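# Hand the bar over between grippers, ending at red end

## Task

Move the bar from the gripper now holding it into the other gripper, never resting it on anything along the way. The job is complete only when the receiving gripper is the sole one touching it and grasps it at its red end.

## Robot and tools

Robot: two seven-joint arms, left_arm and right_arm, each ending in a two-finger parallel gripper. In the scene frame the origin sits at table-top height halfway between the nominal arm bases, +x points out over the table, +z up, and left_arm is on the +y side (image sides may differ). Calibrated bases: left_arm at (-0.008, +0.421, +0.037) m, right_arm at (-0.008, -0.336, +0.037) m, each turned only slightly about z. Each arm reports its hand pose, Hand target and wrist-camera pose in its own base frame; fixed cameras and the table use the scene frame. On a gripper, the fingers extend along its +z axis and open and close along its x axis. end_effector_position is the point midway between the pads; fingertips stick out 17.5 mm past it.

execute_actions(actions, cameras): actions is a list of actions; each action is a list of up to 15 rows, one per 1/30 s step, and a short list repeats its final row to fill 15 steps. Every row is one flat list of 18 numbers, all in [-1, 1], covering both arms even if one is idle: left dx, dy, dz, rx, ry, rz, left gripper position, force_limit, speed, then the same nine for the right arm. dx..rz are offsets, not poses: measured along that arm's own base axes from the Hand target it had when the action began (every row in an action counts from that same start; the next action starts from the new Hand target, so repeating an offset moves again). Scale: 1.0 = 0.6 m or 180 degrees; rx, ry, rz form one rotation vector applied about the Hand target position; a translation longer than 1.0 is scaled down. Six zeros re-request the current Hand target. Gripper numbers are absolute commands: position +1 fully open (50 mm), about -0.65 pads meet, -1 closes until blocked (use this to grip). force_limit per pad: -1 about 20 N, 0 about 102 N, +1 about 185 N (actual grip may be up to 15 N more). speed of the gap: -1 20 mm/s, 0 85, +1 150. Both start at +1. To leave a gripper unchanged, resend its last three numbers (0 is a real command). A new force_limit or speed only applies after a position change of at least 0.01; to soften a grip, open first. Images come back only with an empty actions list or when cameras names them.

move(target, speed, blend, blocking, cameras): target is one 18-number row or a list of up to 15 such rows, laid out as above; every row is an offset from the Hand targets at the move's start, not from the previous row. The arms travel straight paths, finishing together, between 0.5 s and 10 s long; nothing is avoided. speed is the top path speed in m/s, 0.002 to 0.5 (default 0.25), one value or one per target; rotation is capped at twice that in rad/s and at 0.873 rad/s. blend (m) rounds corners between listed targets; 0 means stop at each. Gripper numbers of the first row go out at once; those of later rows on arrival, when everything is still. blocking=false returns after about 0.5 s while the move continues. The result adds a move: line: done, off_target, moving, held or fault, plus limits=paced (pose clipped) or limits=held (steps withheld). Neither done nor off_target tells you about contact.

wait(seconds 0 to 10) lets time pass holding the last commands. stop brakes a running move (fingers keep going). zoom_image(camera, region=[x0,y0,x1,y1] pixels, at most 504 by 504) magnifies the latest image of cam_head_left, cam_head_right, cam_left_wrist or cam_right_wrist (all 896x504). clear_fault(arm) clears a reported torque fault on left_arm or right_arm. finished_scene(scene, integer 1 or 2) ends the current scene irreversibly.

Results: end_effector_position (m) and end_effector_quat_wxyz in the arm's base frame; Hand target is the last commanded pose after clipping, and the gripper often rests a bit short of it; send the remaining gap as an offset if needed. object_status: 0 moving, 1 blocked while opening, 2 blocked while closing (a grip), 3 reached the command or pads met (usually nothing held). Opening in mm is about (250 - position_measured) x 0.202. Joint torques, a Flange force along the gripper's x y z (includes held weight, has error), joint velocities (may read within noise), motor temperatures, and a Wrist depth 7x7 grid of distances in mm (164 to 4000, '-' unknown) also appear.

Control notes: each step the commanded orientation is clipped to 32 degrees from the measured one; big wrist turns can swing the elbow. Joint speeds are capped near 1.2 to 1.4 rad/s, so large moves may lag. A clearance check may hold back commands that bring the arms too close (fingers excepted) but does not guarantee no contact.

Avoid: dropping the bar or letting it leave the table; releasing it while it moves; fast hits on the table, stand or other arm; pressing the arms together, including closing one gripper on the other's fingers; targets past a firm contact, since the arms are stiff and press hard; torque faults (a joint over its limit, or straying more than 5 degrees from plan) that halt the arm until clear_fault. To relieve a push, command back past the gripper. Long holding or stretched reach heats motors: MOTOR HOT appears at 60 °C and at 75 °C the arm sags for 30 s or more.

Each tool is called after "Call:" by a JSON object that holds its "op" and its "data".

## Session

Call:
{"op": "execute_actions", "data": {"actions": []}}

Scene clock: 0.00 s.
left_arm: end_effector_position=(+0.4500, +0.0000, +0.1803) position_measured=3 object_status=3 end_effector_quat_wxyz=(+0.000, +0.707, +0.707, +0.000) | right_arm: end_effector_position=(+0.4360, +0.3817, +0.1323) position_measured=132 object_status=3 end_effector_quat_wxyz=(+0.041, +0.893, -0.447, +0.039)
Joint positions: left_arm=[-0.055 0.432 0 1.657 0 1.053 1.516] | right_arm=[-1.087 0.867 0.586 1.158 -0.346 1.27 -1.486]
Joint velocities: within noise
Joint torques (N m): no reading
Motor temperatures (°C): left_arm=[31 26 28 30 38 40 47] | right_arm=[35 28 28 29 44 43 38]
Flange force (N): no reading
Wrist depth (mm): cam_left_wrist=[386 386 385 385 384 383 382 / 385 384 385 384 383 383 382 / 385 385 383 383 382 381 381 / 384 383 383 382 381 381 380 / 383 382 381 381 381 381 379 / 383 382 381 380 379 380 379 / 382 381 381 380 380 378 378] | cam_right_wrist=[313 318 - - - 341 350 / 313 320 - - - 343 350 / 316 321 - - - 346 352 / 317 323 - - 343 347 355 / 317 323 - - 344 349 356 / 319 325 - - 344 351 357 / 321 325 - - 348 352 360]
Hand target: left_arm +0.4500, +0.0000, +0.1803; +0.000, +0.707, +0.707, +0.000 | right_arm +0.4360, +0.3817, +0.1324; +0.041, +0.893, -0.447, +0.039
Tool commands: left_gripper/position=+1.0 left_gripper/force_limit=+1.0 left_gripper/speed=+1.0 right_gripper/position=-0.027451 right_gripper/force_limit=+1.0 right_gripper/speed=+1.0
camera_calibration:
cam_right_wrist: T_world_to_cam=[[0.617907, -0.776822, 0.121398, 0.00627391], [-0.785673, -0.615966, 0.0574742, 0.620899], [0.0301297, -0.130893, -0.990939, 0.333273], [0, 0, 0, 1]] pos_world=[0.473906, 0.430949, 0.293805]

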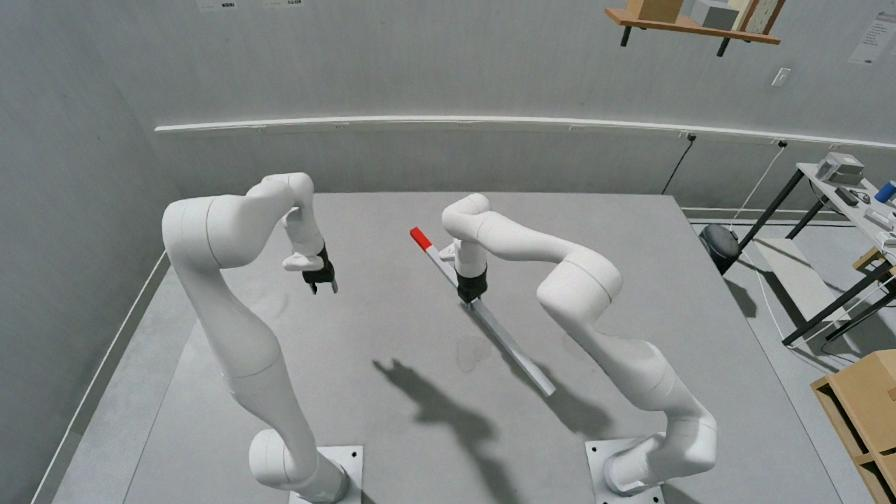

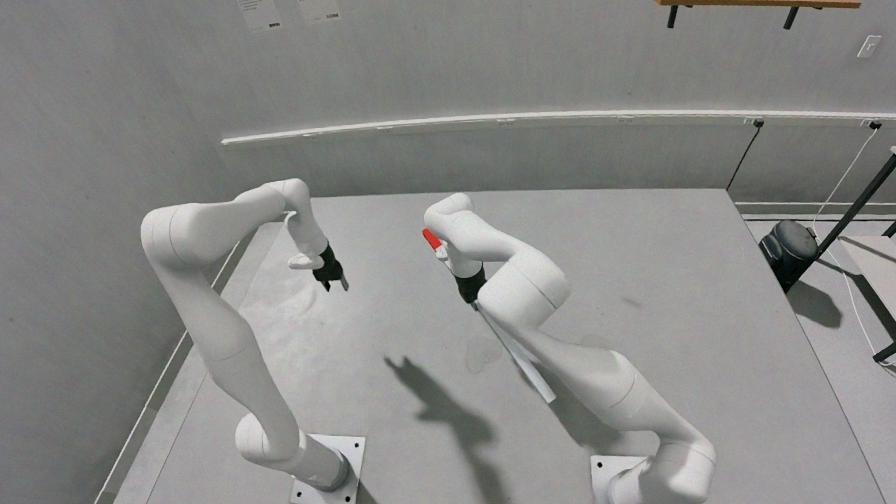

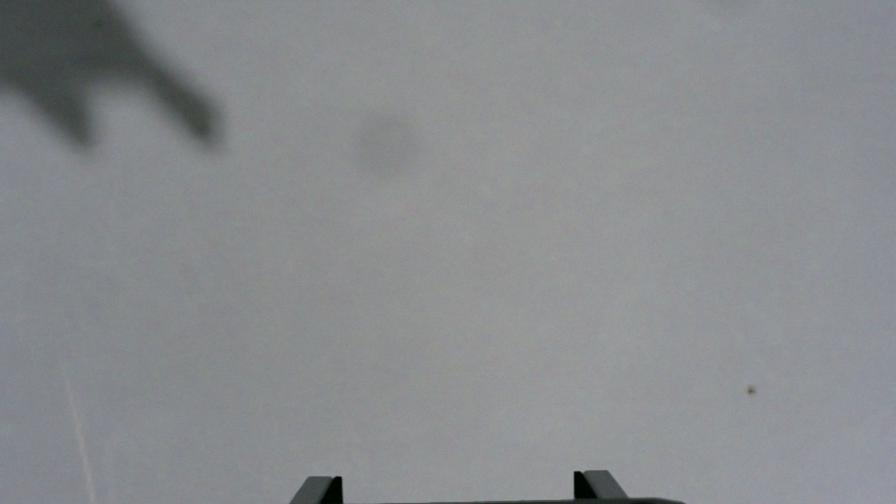

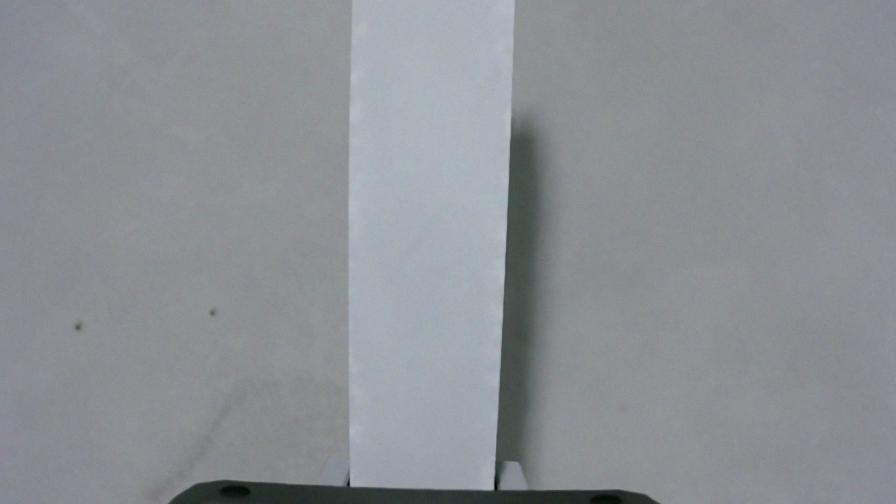

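Call:
{"op": "move", "data": {"target": [[-0.0333,-0.1667,0.4,-0.1048,-0.2338,-0.1048,1,1,1, 0.0317,0.0472,0.2293,0.1597,-0.1604,0.0322,-1,1,-1],[-0.1173,-0.4323,0.6912,-0.2096,-0.4675,-0.2096,1,1,1, 0.065,0.0888,0.3377,0.3194,-0.3208,0.0643,-1,1,-1]], "speed": 0.3, "blend": [0.03,0], "cameras": ["all"]}}

Scene clock: 35.10 s.
left_arm: end_effector_position=(+0.3796, -0.2594, +0.5951) position_measured=3 object_status=3 end_effector_quat_wxyz=(+0.661, +0.661, +0.252, +0.252) | right_arm: end_effector_position=(+0.4750, +0.4350, +0.3350) position_measured=132 object_status=2 end_effector_quat_wxyz=(-0.589, +0.715, -0.291, +0.240)
Joint positions: left_arm=[0.096 -0.345 -0.107 2.193 1.776 0.872 -0.367] | right_arm=[-0.707 0.403 -0.07 2.224 0.026 -0.864 -1.556]
Joint torques (N m): left_arm=[1.11 -5.69 -1.44 -11.26 2 1.11 0.05] | right_arm=[-1.56 -21.77 1.12 -15.1 -0.01 -6.59 -0.39]
Flange force (N): left_arm=[0.8 -2.1 5.0] | right_arm=[3.2 10.7 -6.8]
Wrist depth (mm): cam_left_wrist=[2278 3098 2798 2181 1950 1763 1567 / 2531 3113 2786 2263 1950 1749 1571 / - 3332 2846 2255 1950 1759 1567 / - 3349 2809 1950 1878 1754 1579 / - 3315 2858 2028 1905 1754 1582 / - 3418 2846 2255 1967 1763 1567 / - 3366 2821 274 1956 1763 1560] | cam_right_wrist=[1950 2132 - 2132 - 1598 1448 / 1997 2218 - 2132 - 1629 1464 / 2034 2255 - 2248 - 1625 1467 / 2092 2302 - 2218 - 1666 1514 / 2118 2294 - 2225 - 1704 1510 / 2125 2360 - 2263 - 1713 1490 / 978 985 - 1059 - 1773 1521]
Hand target: left_arm +0.3796, -0.2594, +0.5951; +0.661, +0.661, +0.252, +0.252 | right_arm +0.4750, +0.4350, +0.3350; -0.589, +0.715, -0.291, +0.240
Off the commanded pose: left_arm 0.000 m, 0 deg | right_arm 0.000 m, 0 deg.
move: done
camera_calibration:
cam_left_wrist: T_world_to_cam=[[0.754407, 0.656203, 0.0163716, -0.120503], [-0.00736492, -0.0164778, 0.999837, -0.537463], [0.656365, -0.754405, -0.00759809, -0.274103], [0, 0, 0, 1]] pos_world=[0.266862, -0.136567, 0.537265]
cam_right_wrist: T_world_to_cam=[[0.707818, -0.705792, 0.029173, -0.0437444], [-0.124986, -0.165778, -0.978211, 0.509989], [0.69525, 0.688749, -0.205555, -0.395638], [0, 0, 0, 1]] pos_world=[0.369772, 0.326166, 0.418828]

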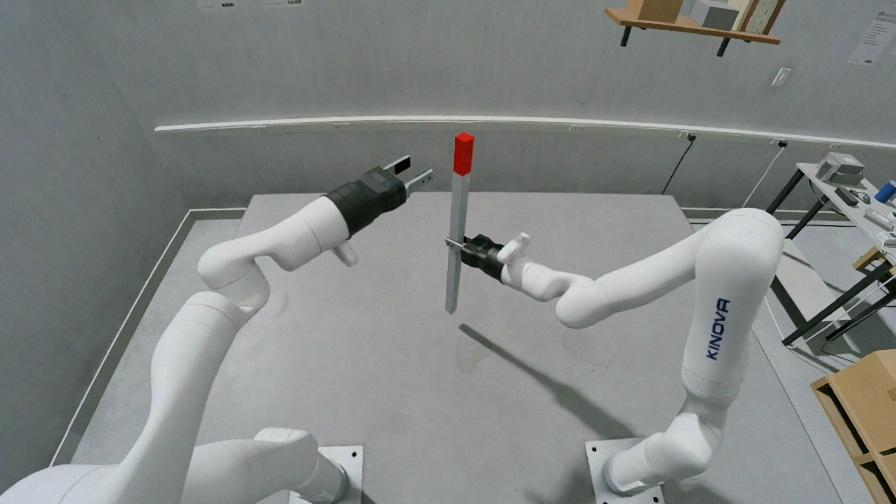

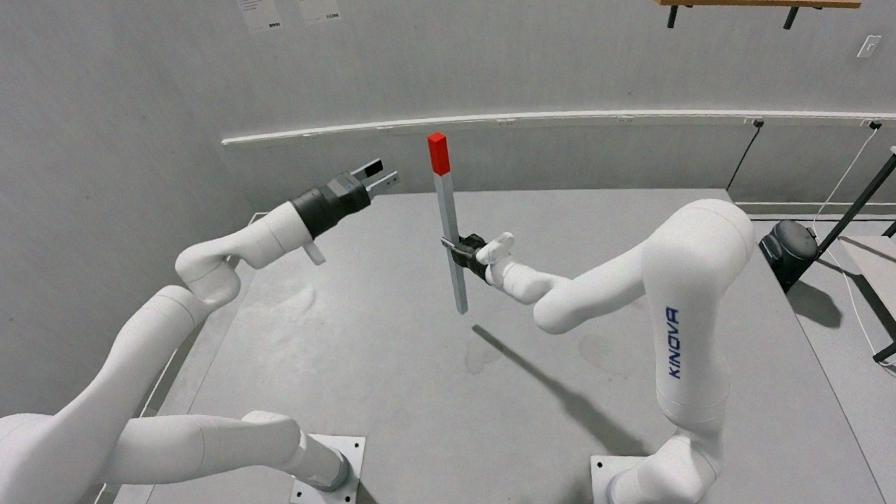

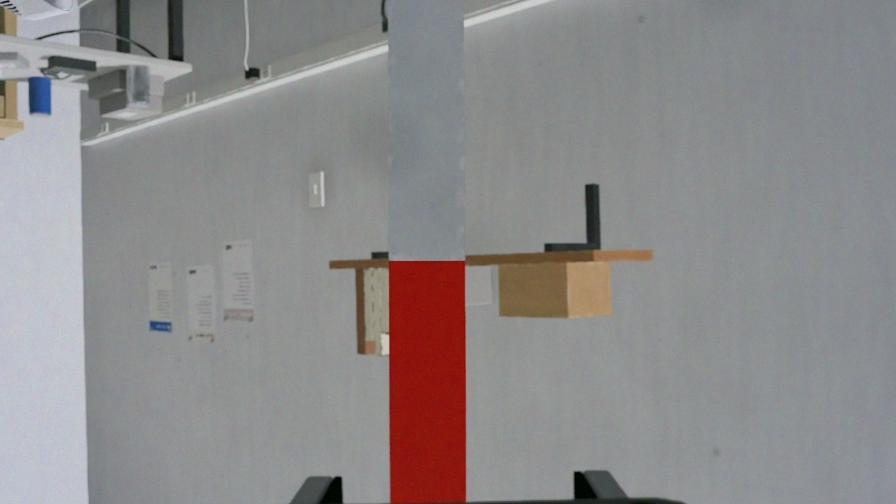

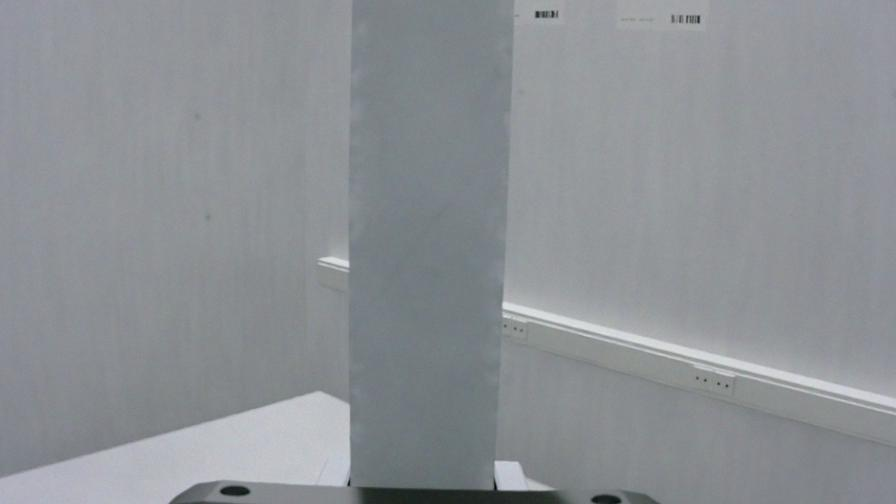

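Call:
{"op": "move", "data": {"target": [0.1196,-0.1591,-0.03,0.003,-0.0033,0,1,1,1, 0,0,0,0,0,0,-1,1,-1], "speed": 0.18, "cameras": ["cam_head_left","cam_left_wrist"]}}

Scene clock: 45.03 s.
left_arm: end_effector_position=(+0.4514, -0.3548, +0.5772) position_measured=3 object_status=3 end_effector_quat_wxyz=(+0.659, +0.663, +0.247, +0.256) | right_arm: end_effector_position=(+0.4750, +0.4350, +0.3350) position_measured=132 object_status=2 end_effector_quat_wxyz=(-0.589, +0.715, -0.291, +0.240)
Joint positions: left_arm=[0.162 -0.087 0.163 2.072 2.196 0.657 -0.737] | right_arm=[-0.707 0.404 -0.07 2.224 0.027 -0.864 -1.556]
Joint torques (N m): left_arm=[1.11 -10.77 -0.99 -11.51 1.28 2.21 0.07] | right_arm=[-1.56 -21.84 0.93 -15.13 -0.03 -6.73 -0.38]
Flange force (N): left_arm=[0.7 -3.0 4.6] | right_arm=[3.3 10.3 -6.6]
Wrist depth (mm): cam_left_wrist=[3704 3028 - 2132 - 1662 1493 / 2402 2934 - 2174 - 1670 1490 / 3684 3203 - 2203 - 1633 1503 / 3789 3234 - 2034 - 1649 1497 / 3746 3172 - 2085 - 1649 1500 / 3767 3203 - 2139 - 1637 1500 / 3833 3203 - 2146 - 1658 1503] | cam_right_wrist=[1944 2146 - 2112 - 1633 1457 / 2040 2181 - 2195 - 1629 1480 / 2015 2203 - 2210 - 1666 1470 / 2092 2326 - 2240 - 1658 1524 / 2085 2318 - 2240 - 1683 1510 / 2139 2326 - 2278 - 1713 1510 / 990 993 - 1051 - 1768 1542]
Hand target: left_arm +0.4514, -0.3548, +0.5771; +0.659, +0.663, +0.247, +0.256 | right_arm +0.4750, +0.4350, +0.3350; -0.589, +0.715, -0.291, +0.240
Off the commanded pose: left_arm 0.000 m, 0 deg | right_arm 0.000 m, 0 deg.
move: done
camera_calibration:
cam_left_wrist: T_world_to_cam=[[0.754247, 0.655883, 0.0304653, -0.119927], [-0.0178863, -0.0258575, 0.999506, -0.518986], [0.656347, -0.754419, -0.00777158, -0.39326], [0, 0, 0, 1]] pos_world=[0.339286, -0.231444, 0.519327]
Images, in order (width x height): cam_head_left 896x504, cam_left_wrist 896x504.

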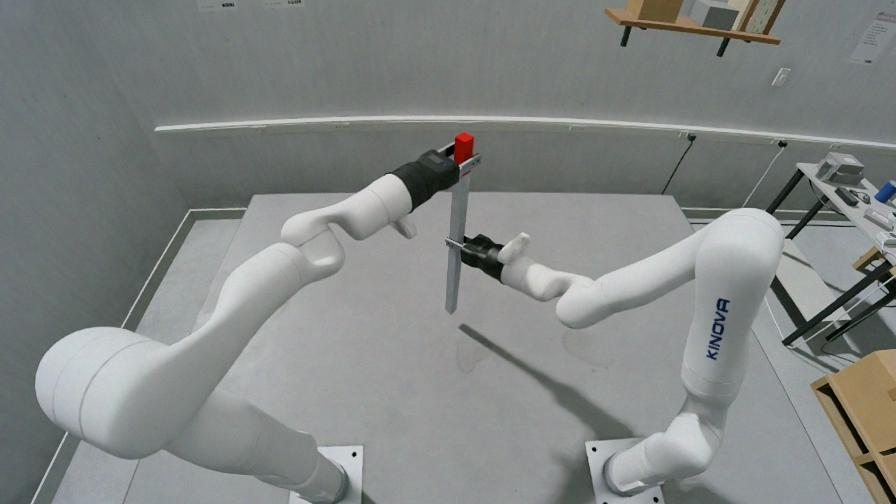

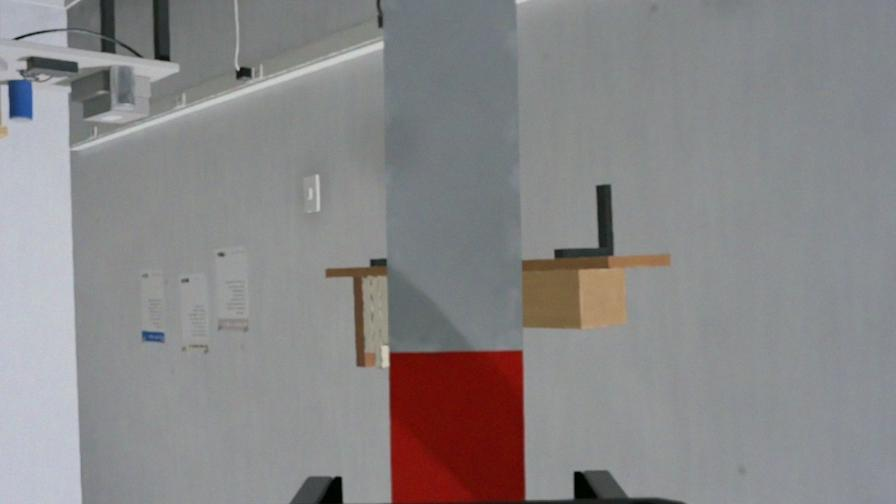

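Call:
{"op": "move", "data": {"target": [0,0,0,0,0,0,-1,0.3,-1, 0,0,0,0,0,0,-1,1,-1], "speed": 0.1, "cameras": []}}

Call:
{"op": "wait", "data": {"seconds": 0.3, "cameras": ["cam_left_wrist"]}}

Scene clock: 49.17 s.
left_arm: end_effector_position=(+0.4514, -0.3548, +0.5771) position_measured=131 object_status=0 end_effector_quat_wxyz=(+0.659, +0.663, +0.247, +0.256) | right_arm: end_effector_position=(+0.4750, +0.4350, +0.3350) position_measured=132 object_status=2 end_effector_quat_wxyz=(-0.589, +0.715, -0.291, +0.240)
Joint positions: left_arm=[0.162 -0.087 0.163 2.073 2.196 0.657 -0.737] | right_arm=[-0.707 0.404 -0.07 2.224 0.027 -0.864 -1.556]
Joint torques (N m): left_arm=[2.09 -10.84 -0.01 -11.2 1.28 2.79 0.39] | right_arm=[-1.68 -21.72 1.07 -15.58 0.11 -6.83 -0.4]
Flange force (N): left_arm=[2.1 -2.6 4.9] | right_arm=[2.9 10.4 -8.1]
Wrist depth (mm): cam_left_wrist=[3643 3041 - 2112 - 1679 1497 / 2402 2973 - 2181 - 1662 1490 / 3746 3142 - 2210 - 1645 1497 / 3789 3188 - 2040 - 1641 1507 / 3811 3142 - 2085 - 1649 1497 / 3789 3188 - 2167 - 1658 1503 / 3833 3219 - 2167 - 1649 1497] | cam_right_wrist=[1967 2153 - 2160 - 1621 1445 / 2021 2167 - 2174 - 1625 1473 / 1962 2218 - 2218 - 1653 1483 / 2046 2271 - 2203 - 1696 1517 / 2078 2278 - 2218 - 1713 1524 / 2092 2368 - 2335 - 1722 1500 / 982 994 - 1044 - 1754 1549]
Hand target: left_arm +0.4514, -0.3548, +0.5771; +0.659, +0.663, +0.247, +0.256 | right_arm +0.4750, +0.4350, +0.3350; -0.589, +0.715, -0.291, +0.240
Off the commanded pose: left_arm 0.000 m, 0 deg | right_arm 0.000 m, 0 deg.
move: done
No camera images: "cameras" was empty.

Scene clock: 49.47 s.
left_arm: end_effector_position=(+0.4514, -0.3548, +0.5771) position_measured=131 object_status=2 end_effector_quat_wxyz=(+0.659, +0.663, +0.247, +0.256) | right_arm: end_effector_position=(+0.4750, +0.4350, +0.3350) position_measured=132 object_status=2 end_effector_quat_wxyz=(-0.589, +0.715, -0.291, +0.240)
Joint positions: left_arm=[0.162 -0.087 0.163 2.073 2.196 0.657 -0.737] | right_arm=[-0.707 0.404 -0.07 2.224 0.027 -0.864 -1.556]
Joint torques (N m): left_arm=[2.08 -10.91 -0.02 -11.28 1.31 2.78 0.4] | right_arm=[-1.69 -21.77 0.92 -15.58 0.1 -6.84 -0.4]
Flange force (N): left_arm=[2.2 -2.8 4.8] | right_arm=[3.0 10.5 -7.9]
Wrist depth (mm): cam_left_wrist=[3746 3070 - 2125 - 1662 1503 / 2394 2960 - 2181 - 1683 1490 / 3684 3172 - 2210 - 1641 1497 / 3833 3172 - 2059 - 1645 1503 / 3811 3188 - 2078 - 1641 1507 / 3877 3234 - 2146 - 1653 1503 / 3811 3250 - 2146 - 1649 1507] | cam_right_wrist=[1962 2146 - 2153 - 1605 1454 / 2053 2174 - 2181 - 1645 1487 / 2046 2210 - 2210 - 1649 1473 / 2072 2255 - 2248 - 1666 1528 / 2112 2326 - 2286 - 1718 1521 / 2118 2385 - 2302 - 1674 1507 / 991 990 - 1057 - 1749 1549]
Hand target: left_arm +0.4514, -0.3548, +0.5771; +0.659, +0.663, +0.247, +0.256 | right_arm +0.4750, +0.4350, +0.3350; -0.589, +0.715, -0.291, +0.240
Tool commands: left_gripper/position=-1.0 left_gripper/force_limit=+0.3 left_gripper/speed=-1.0 right_gripper/position=-1.0 right_gripper/force_limit=+1.0 right_gripper/speed=-1.0
Off the commanded pose: left_arm 0.000 m, 0 deg | right_arm 0.000 m, 0 deg.
wait: 0.30 s; at rest by 0.17 s
camera_calibration:
cam_left_wrist: T_world_to_cam=[[0.754201, 0.65594, 0.0303912, -0.119781], [-0.017764, -0.0258843, 0.999507, -0.518937], [0.656404, -0.754369, -0.00786988, -0.393151], [0, 0, 0, 1]] pos_world=[0.339186, -0.231444, 0.519227]
Images, in order (width x height): cam_left_wrist 896x504.

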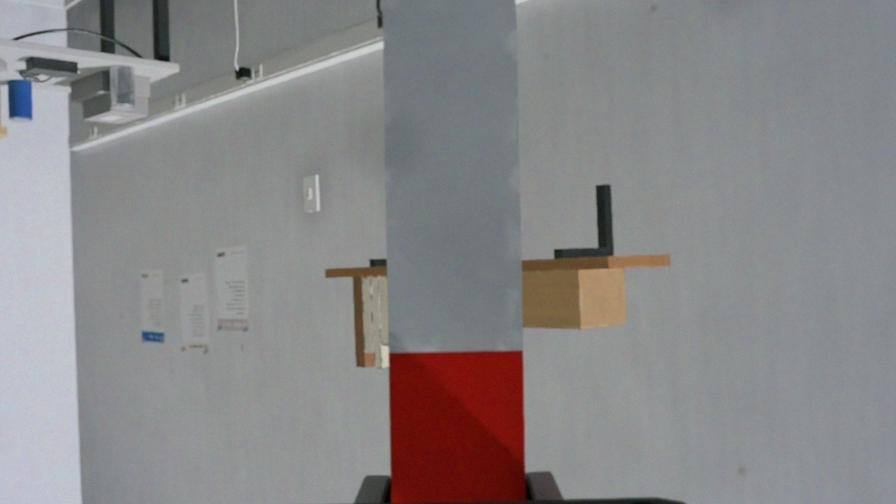

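Call:
{"op": "move", "data": {"target": [[0,0,0,0,0,0,-1,0.3,-1, 0,0,0,0,0,0,1,1,-1],[0,0,0,0,0,0,-1,0.3,-1, -0.0686,-0.0703,0.0191,0,0,0,1,1,-1]], "speed": 0.15, "cameras": ["cam_head_left","cam_left_wrist"]}}

Scene clock: 53.40 s.
left_arm: end_effector_position=(+0.4514, -0.3548, +0.5771) position_measured=131 object_status=2 end_effector_quat_wxyz=(+0.659, +0.663, +0.247, +0.256) | right_arm: end_effector_position=(+0.4339, +0.3929, +0.3465) position_measured=3 object_status=3 end_effector_quat_wxyz=(-0.589, +0.715, -0.291, +0.240)
Joint positions: left_arm=[0.162 -0.087 0.163 2.073 2.196 0.657 -0.737] | right_arm=[-0.693 0.282 -0.074 2.383 0.038 -0.902 -1.567]
Joint torques (N m): left_arm=[1.1 -16 -1.3 -17.35 2.87 4.49 -0.03] | right_arm=[-1.57 -12.73 1.12 -9.87 -0.09 -3.32 -0.36]
Flange force (N): left_arm=[0.9 -12.5 4.7] | right_arm=[3.0 1.3 -7.9]
Wrist depth (mm): cam_left_wrist=[3746 3055 - 2125 - 1662 1487 / 2402 3041 - 2174 - 1683 1497 / 3725 3172 - 2195 - 1679 1500 / 3877 3172 - 2092 - 1641 1500 / 3767 3219 - 2046 - 1649 1500 / 3767 3203 - 2160 - 1658 1500 / 3789 3234 - 2167 - 1625 1503] | cam_right_wrist=[1973 2255 - 2098 1832 1653 1480 / 2003 2271 - 196 1852 1670 1517 / 2046 2368 - 2181 1852 1731 1517 / 2098 2360 2502 2286 1916 1759 1560 / 2153 2394 2590 2167 1905 1754 1560 / 2188 2420 1197 211 1939 1740 1538 / 1017 1073 214 215 1956 1827 1594]
Hand target: left_arm +0.4514, -0.3548, +0.5771; +0.659, +0.663, +0.247, +0.256 | right_arm +0.4338, +0.3928, +0.3465; -0.589, +0.715, -0.291, +0.240
Off the commanded pose: left_arm 0.000 m, 0 deg | right_arm 0.000 m, 0 deg.
move: done
camera_calibration:
cam_left_wrist: T_world_to_cam=[[0.75425, 0.655884, 0.0303897, -0.11981], [-0.017764, -0.025883, 0.999507, -0.518937], [0.656347, -0.754418, -0.00787116, -0.393143], [0, 0, 0, 1]] pos_world=[0.339186, -0.231444, 0.519227]
Images, in order (width x height): cam_head_left 896x504, cam_left_wrist 896x504.

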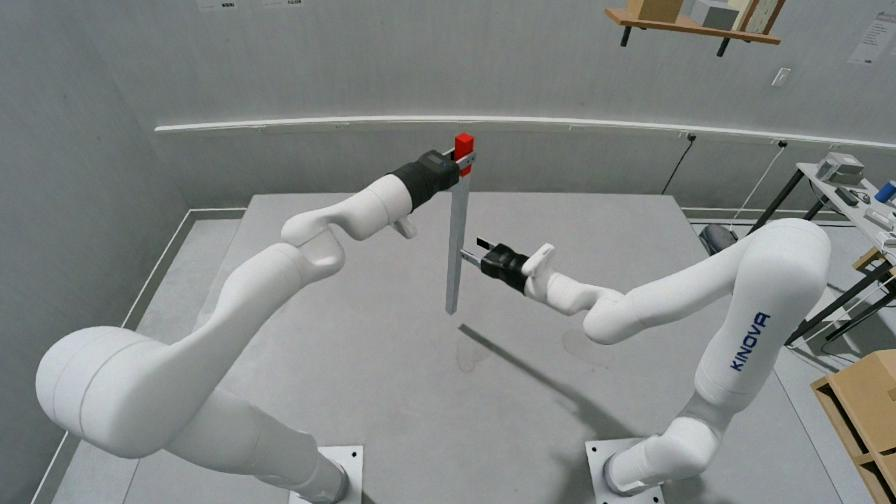

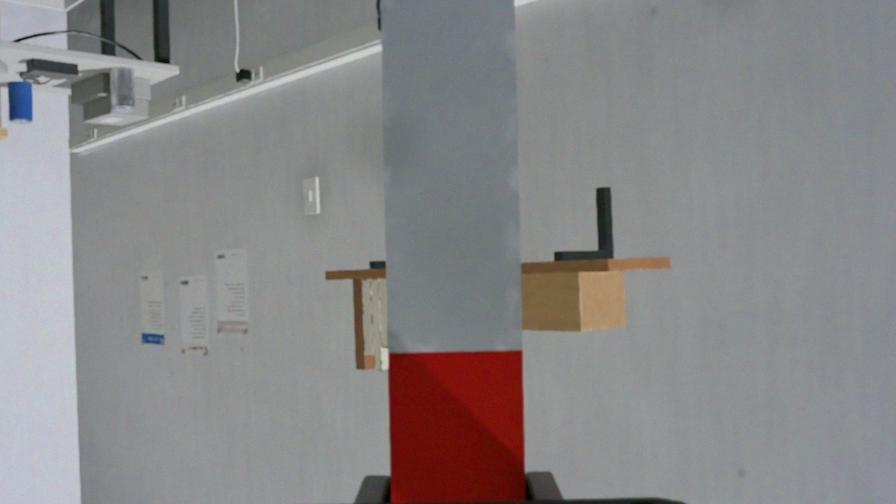

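Call:
{"op": "finished_scene", "data": {"scene": 2}}

The scene is finished: the task was done.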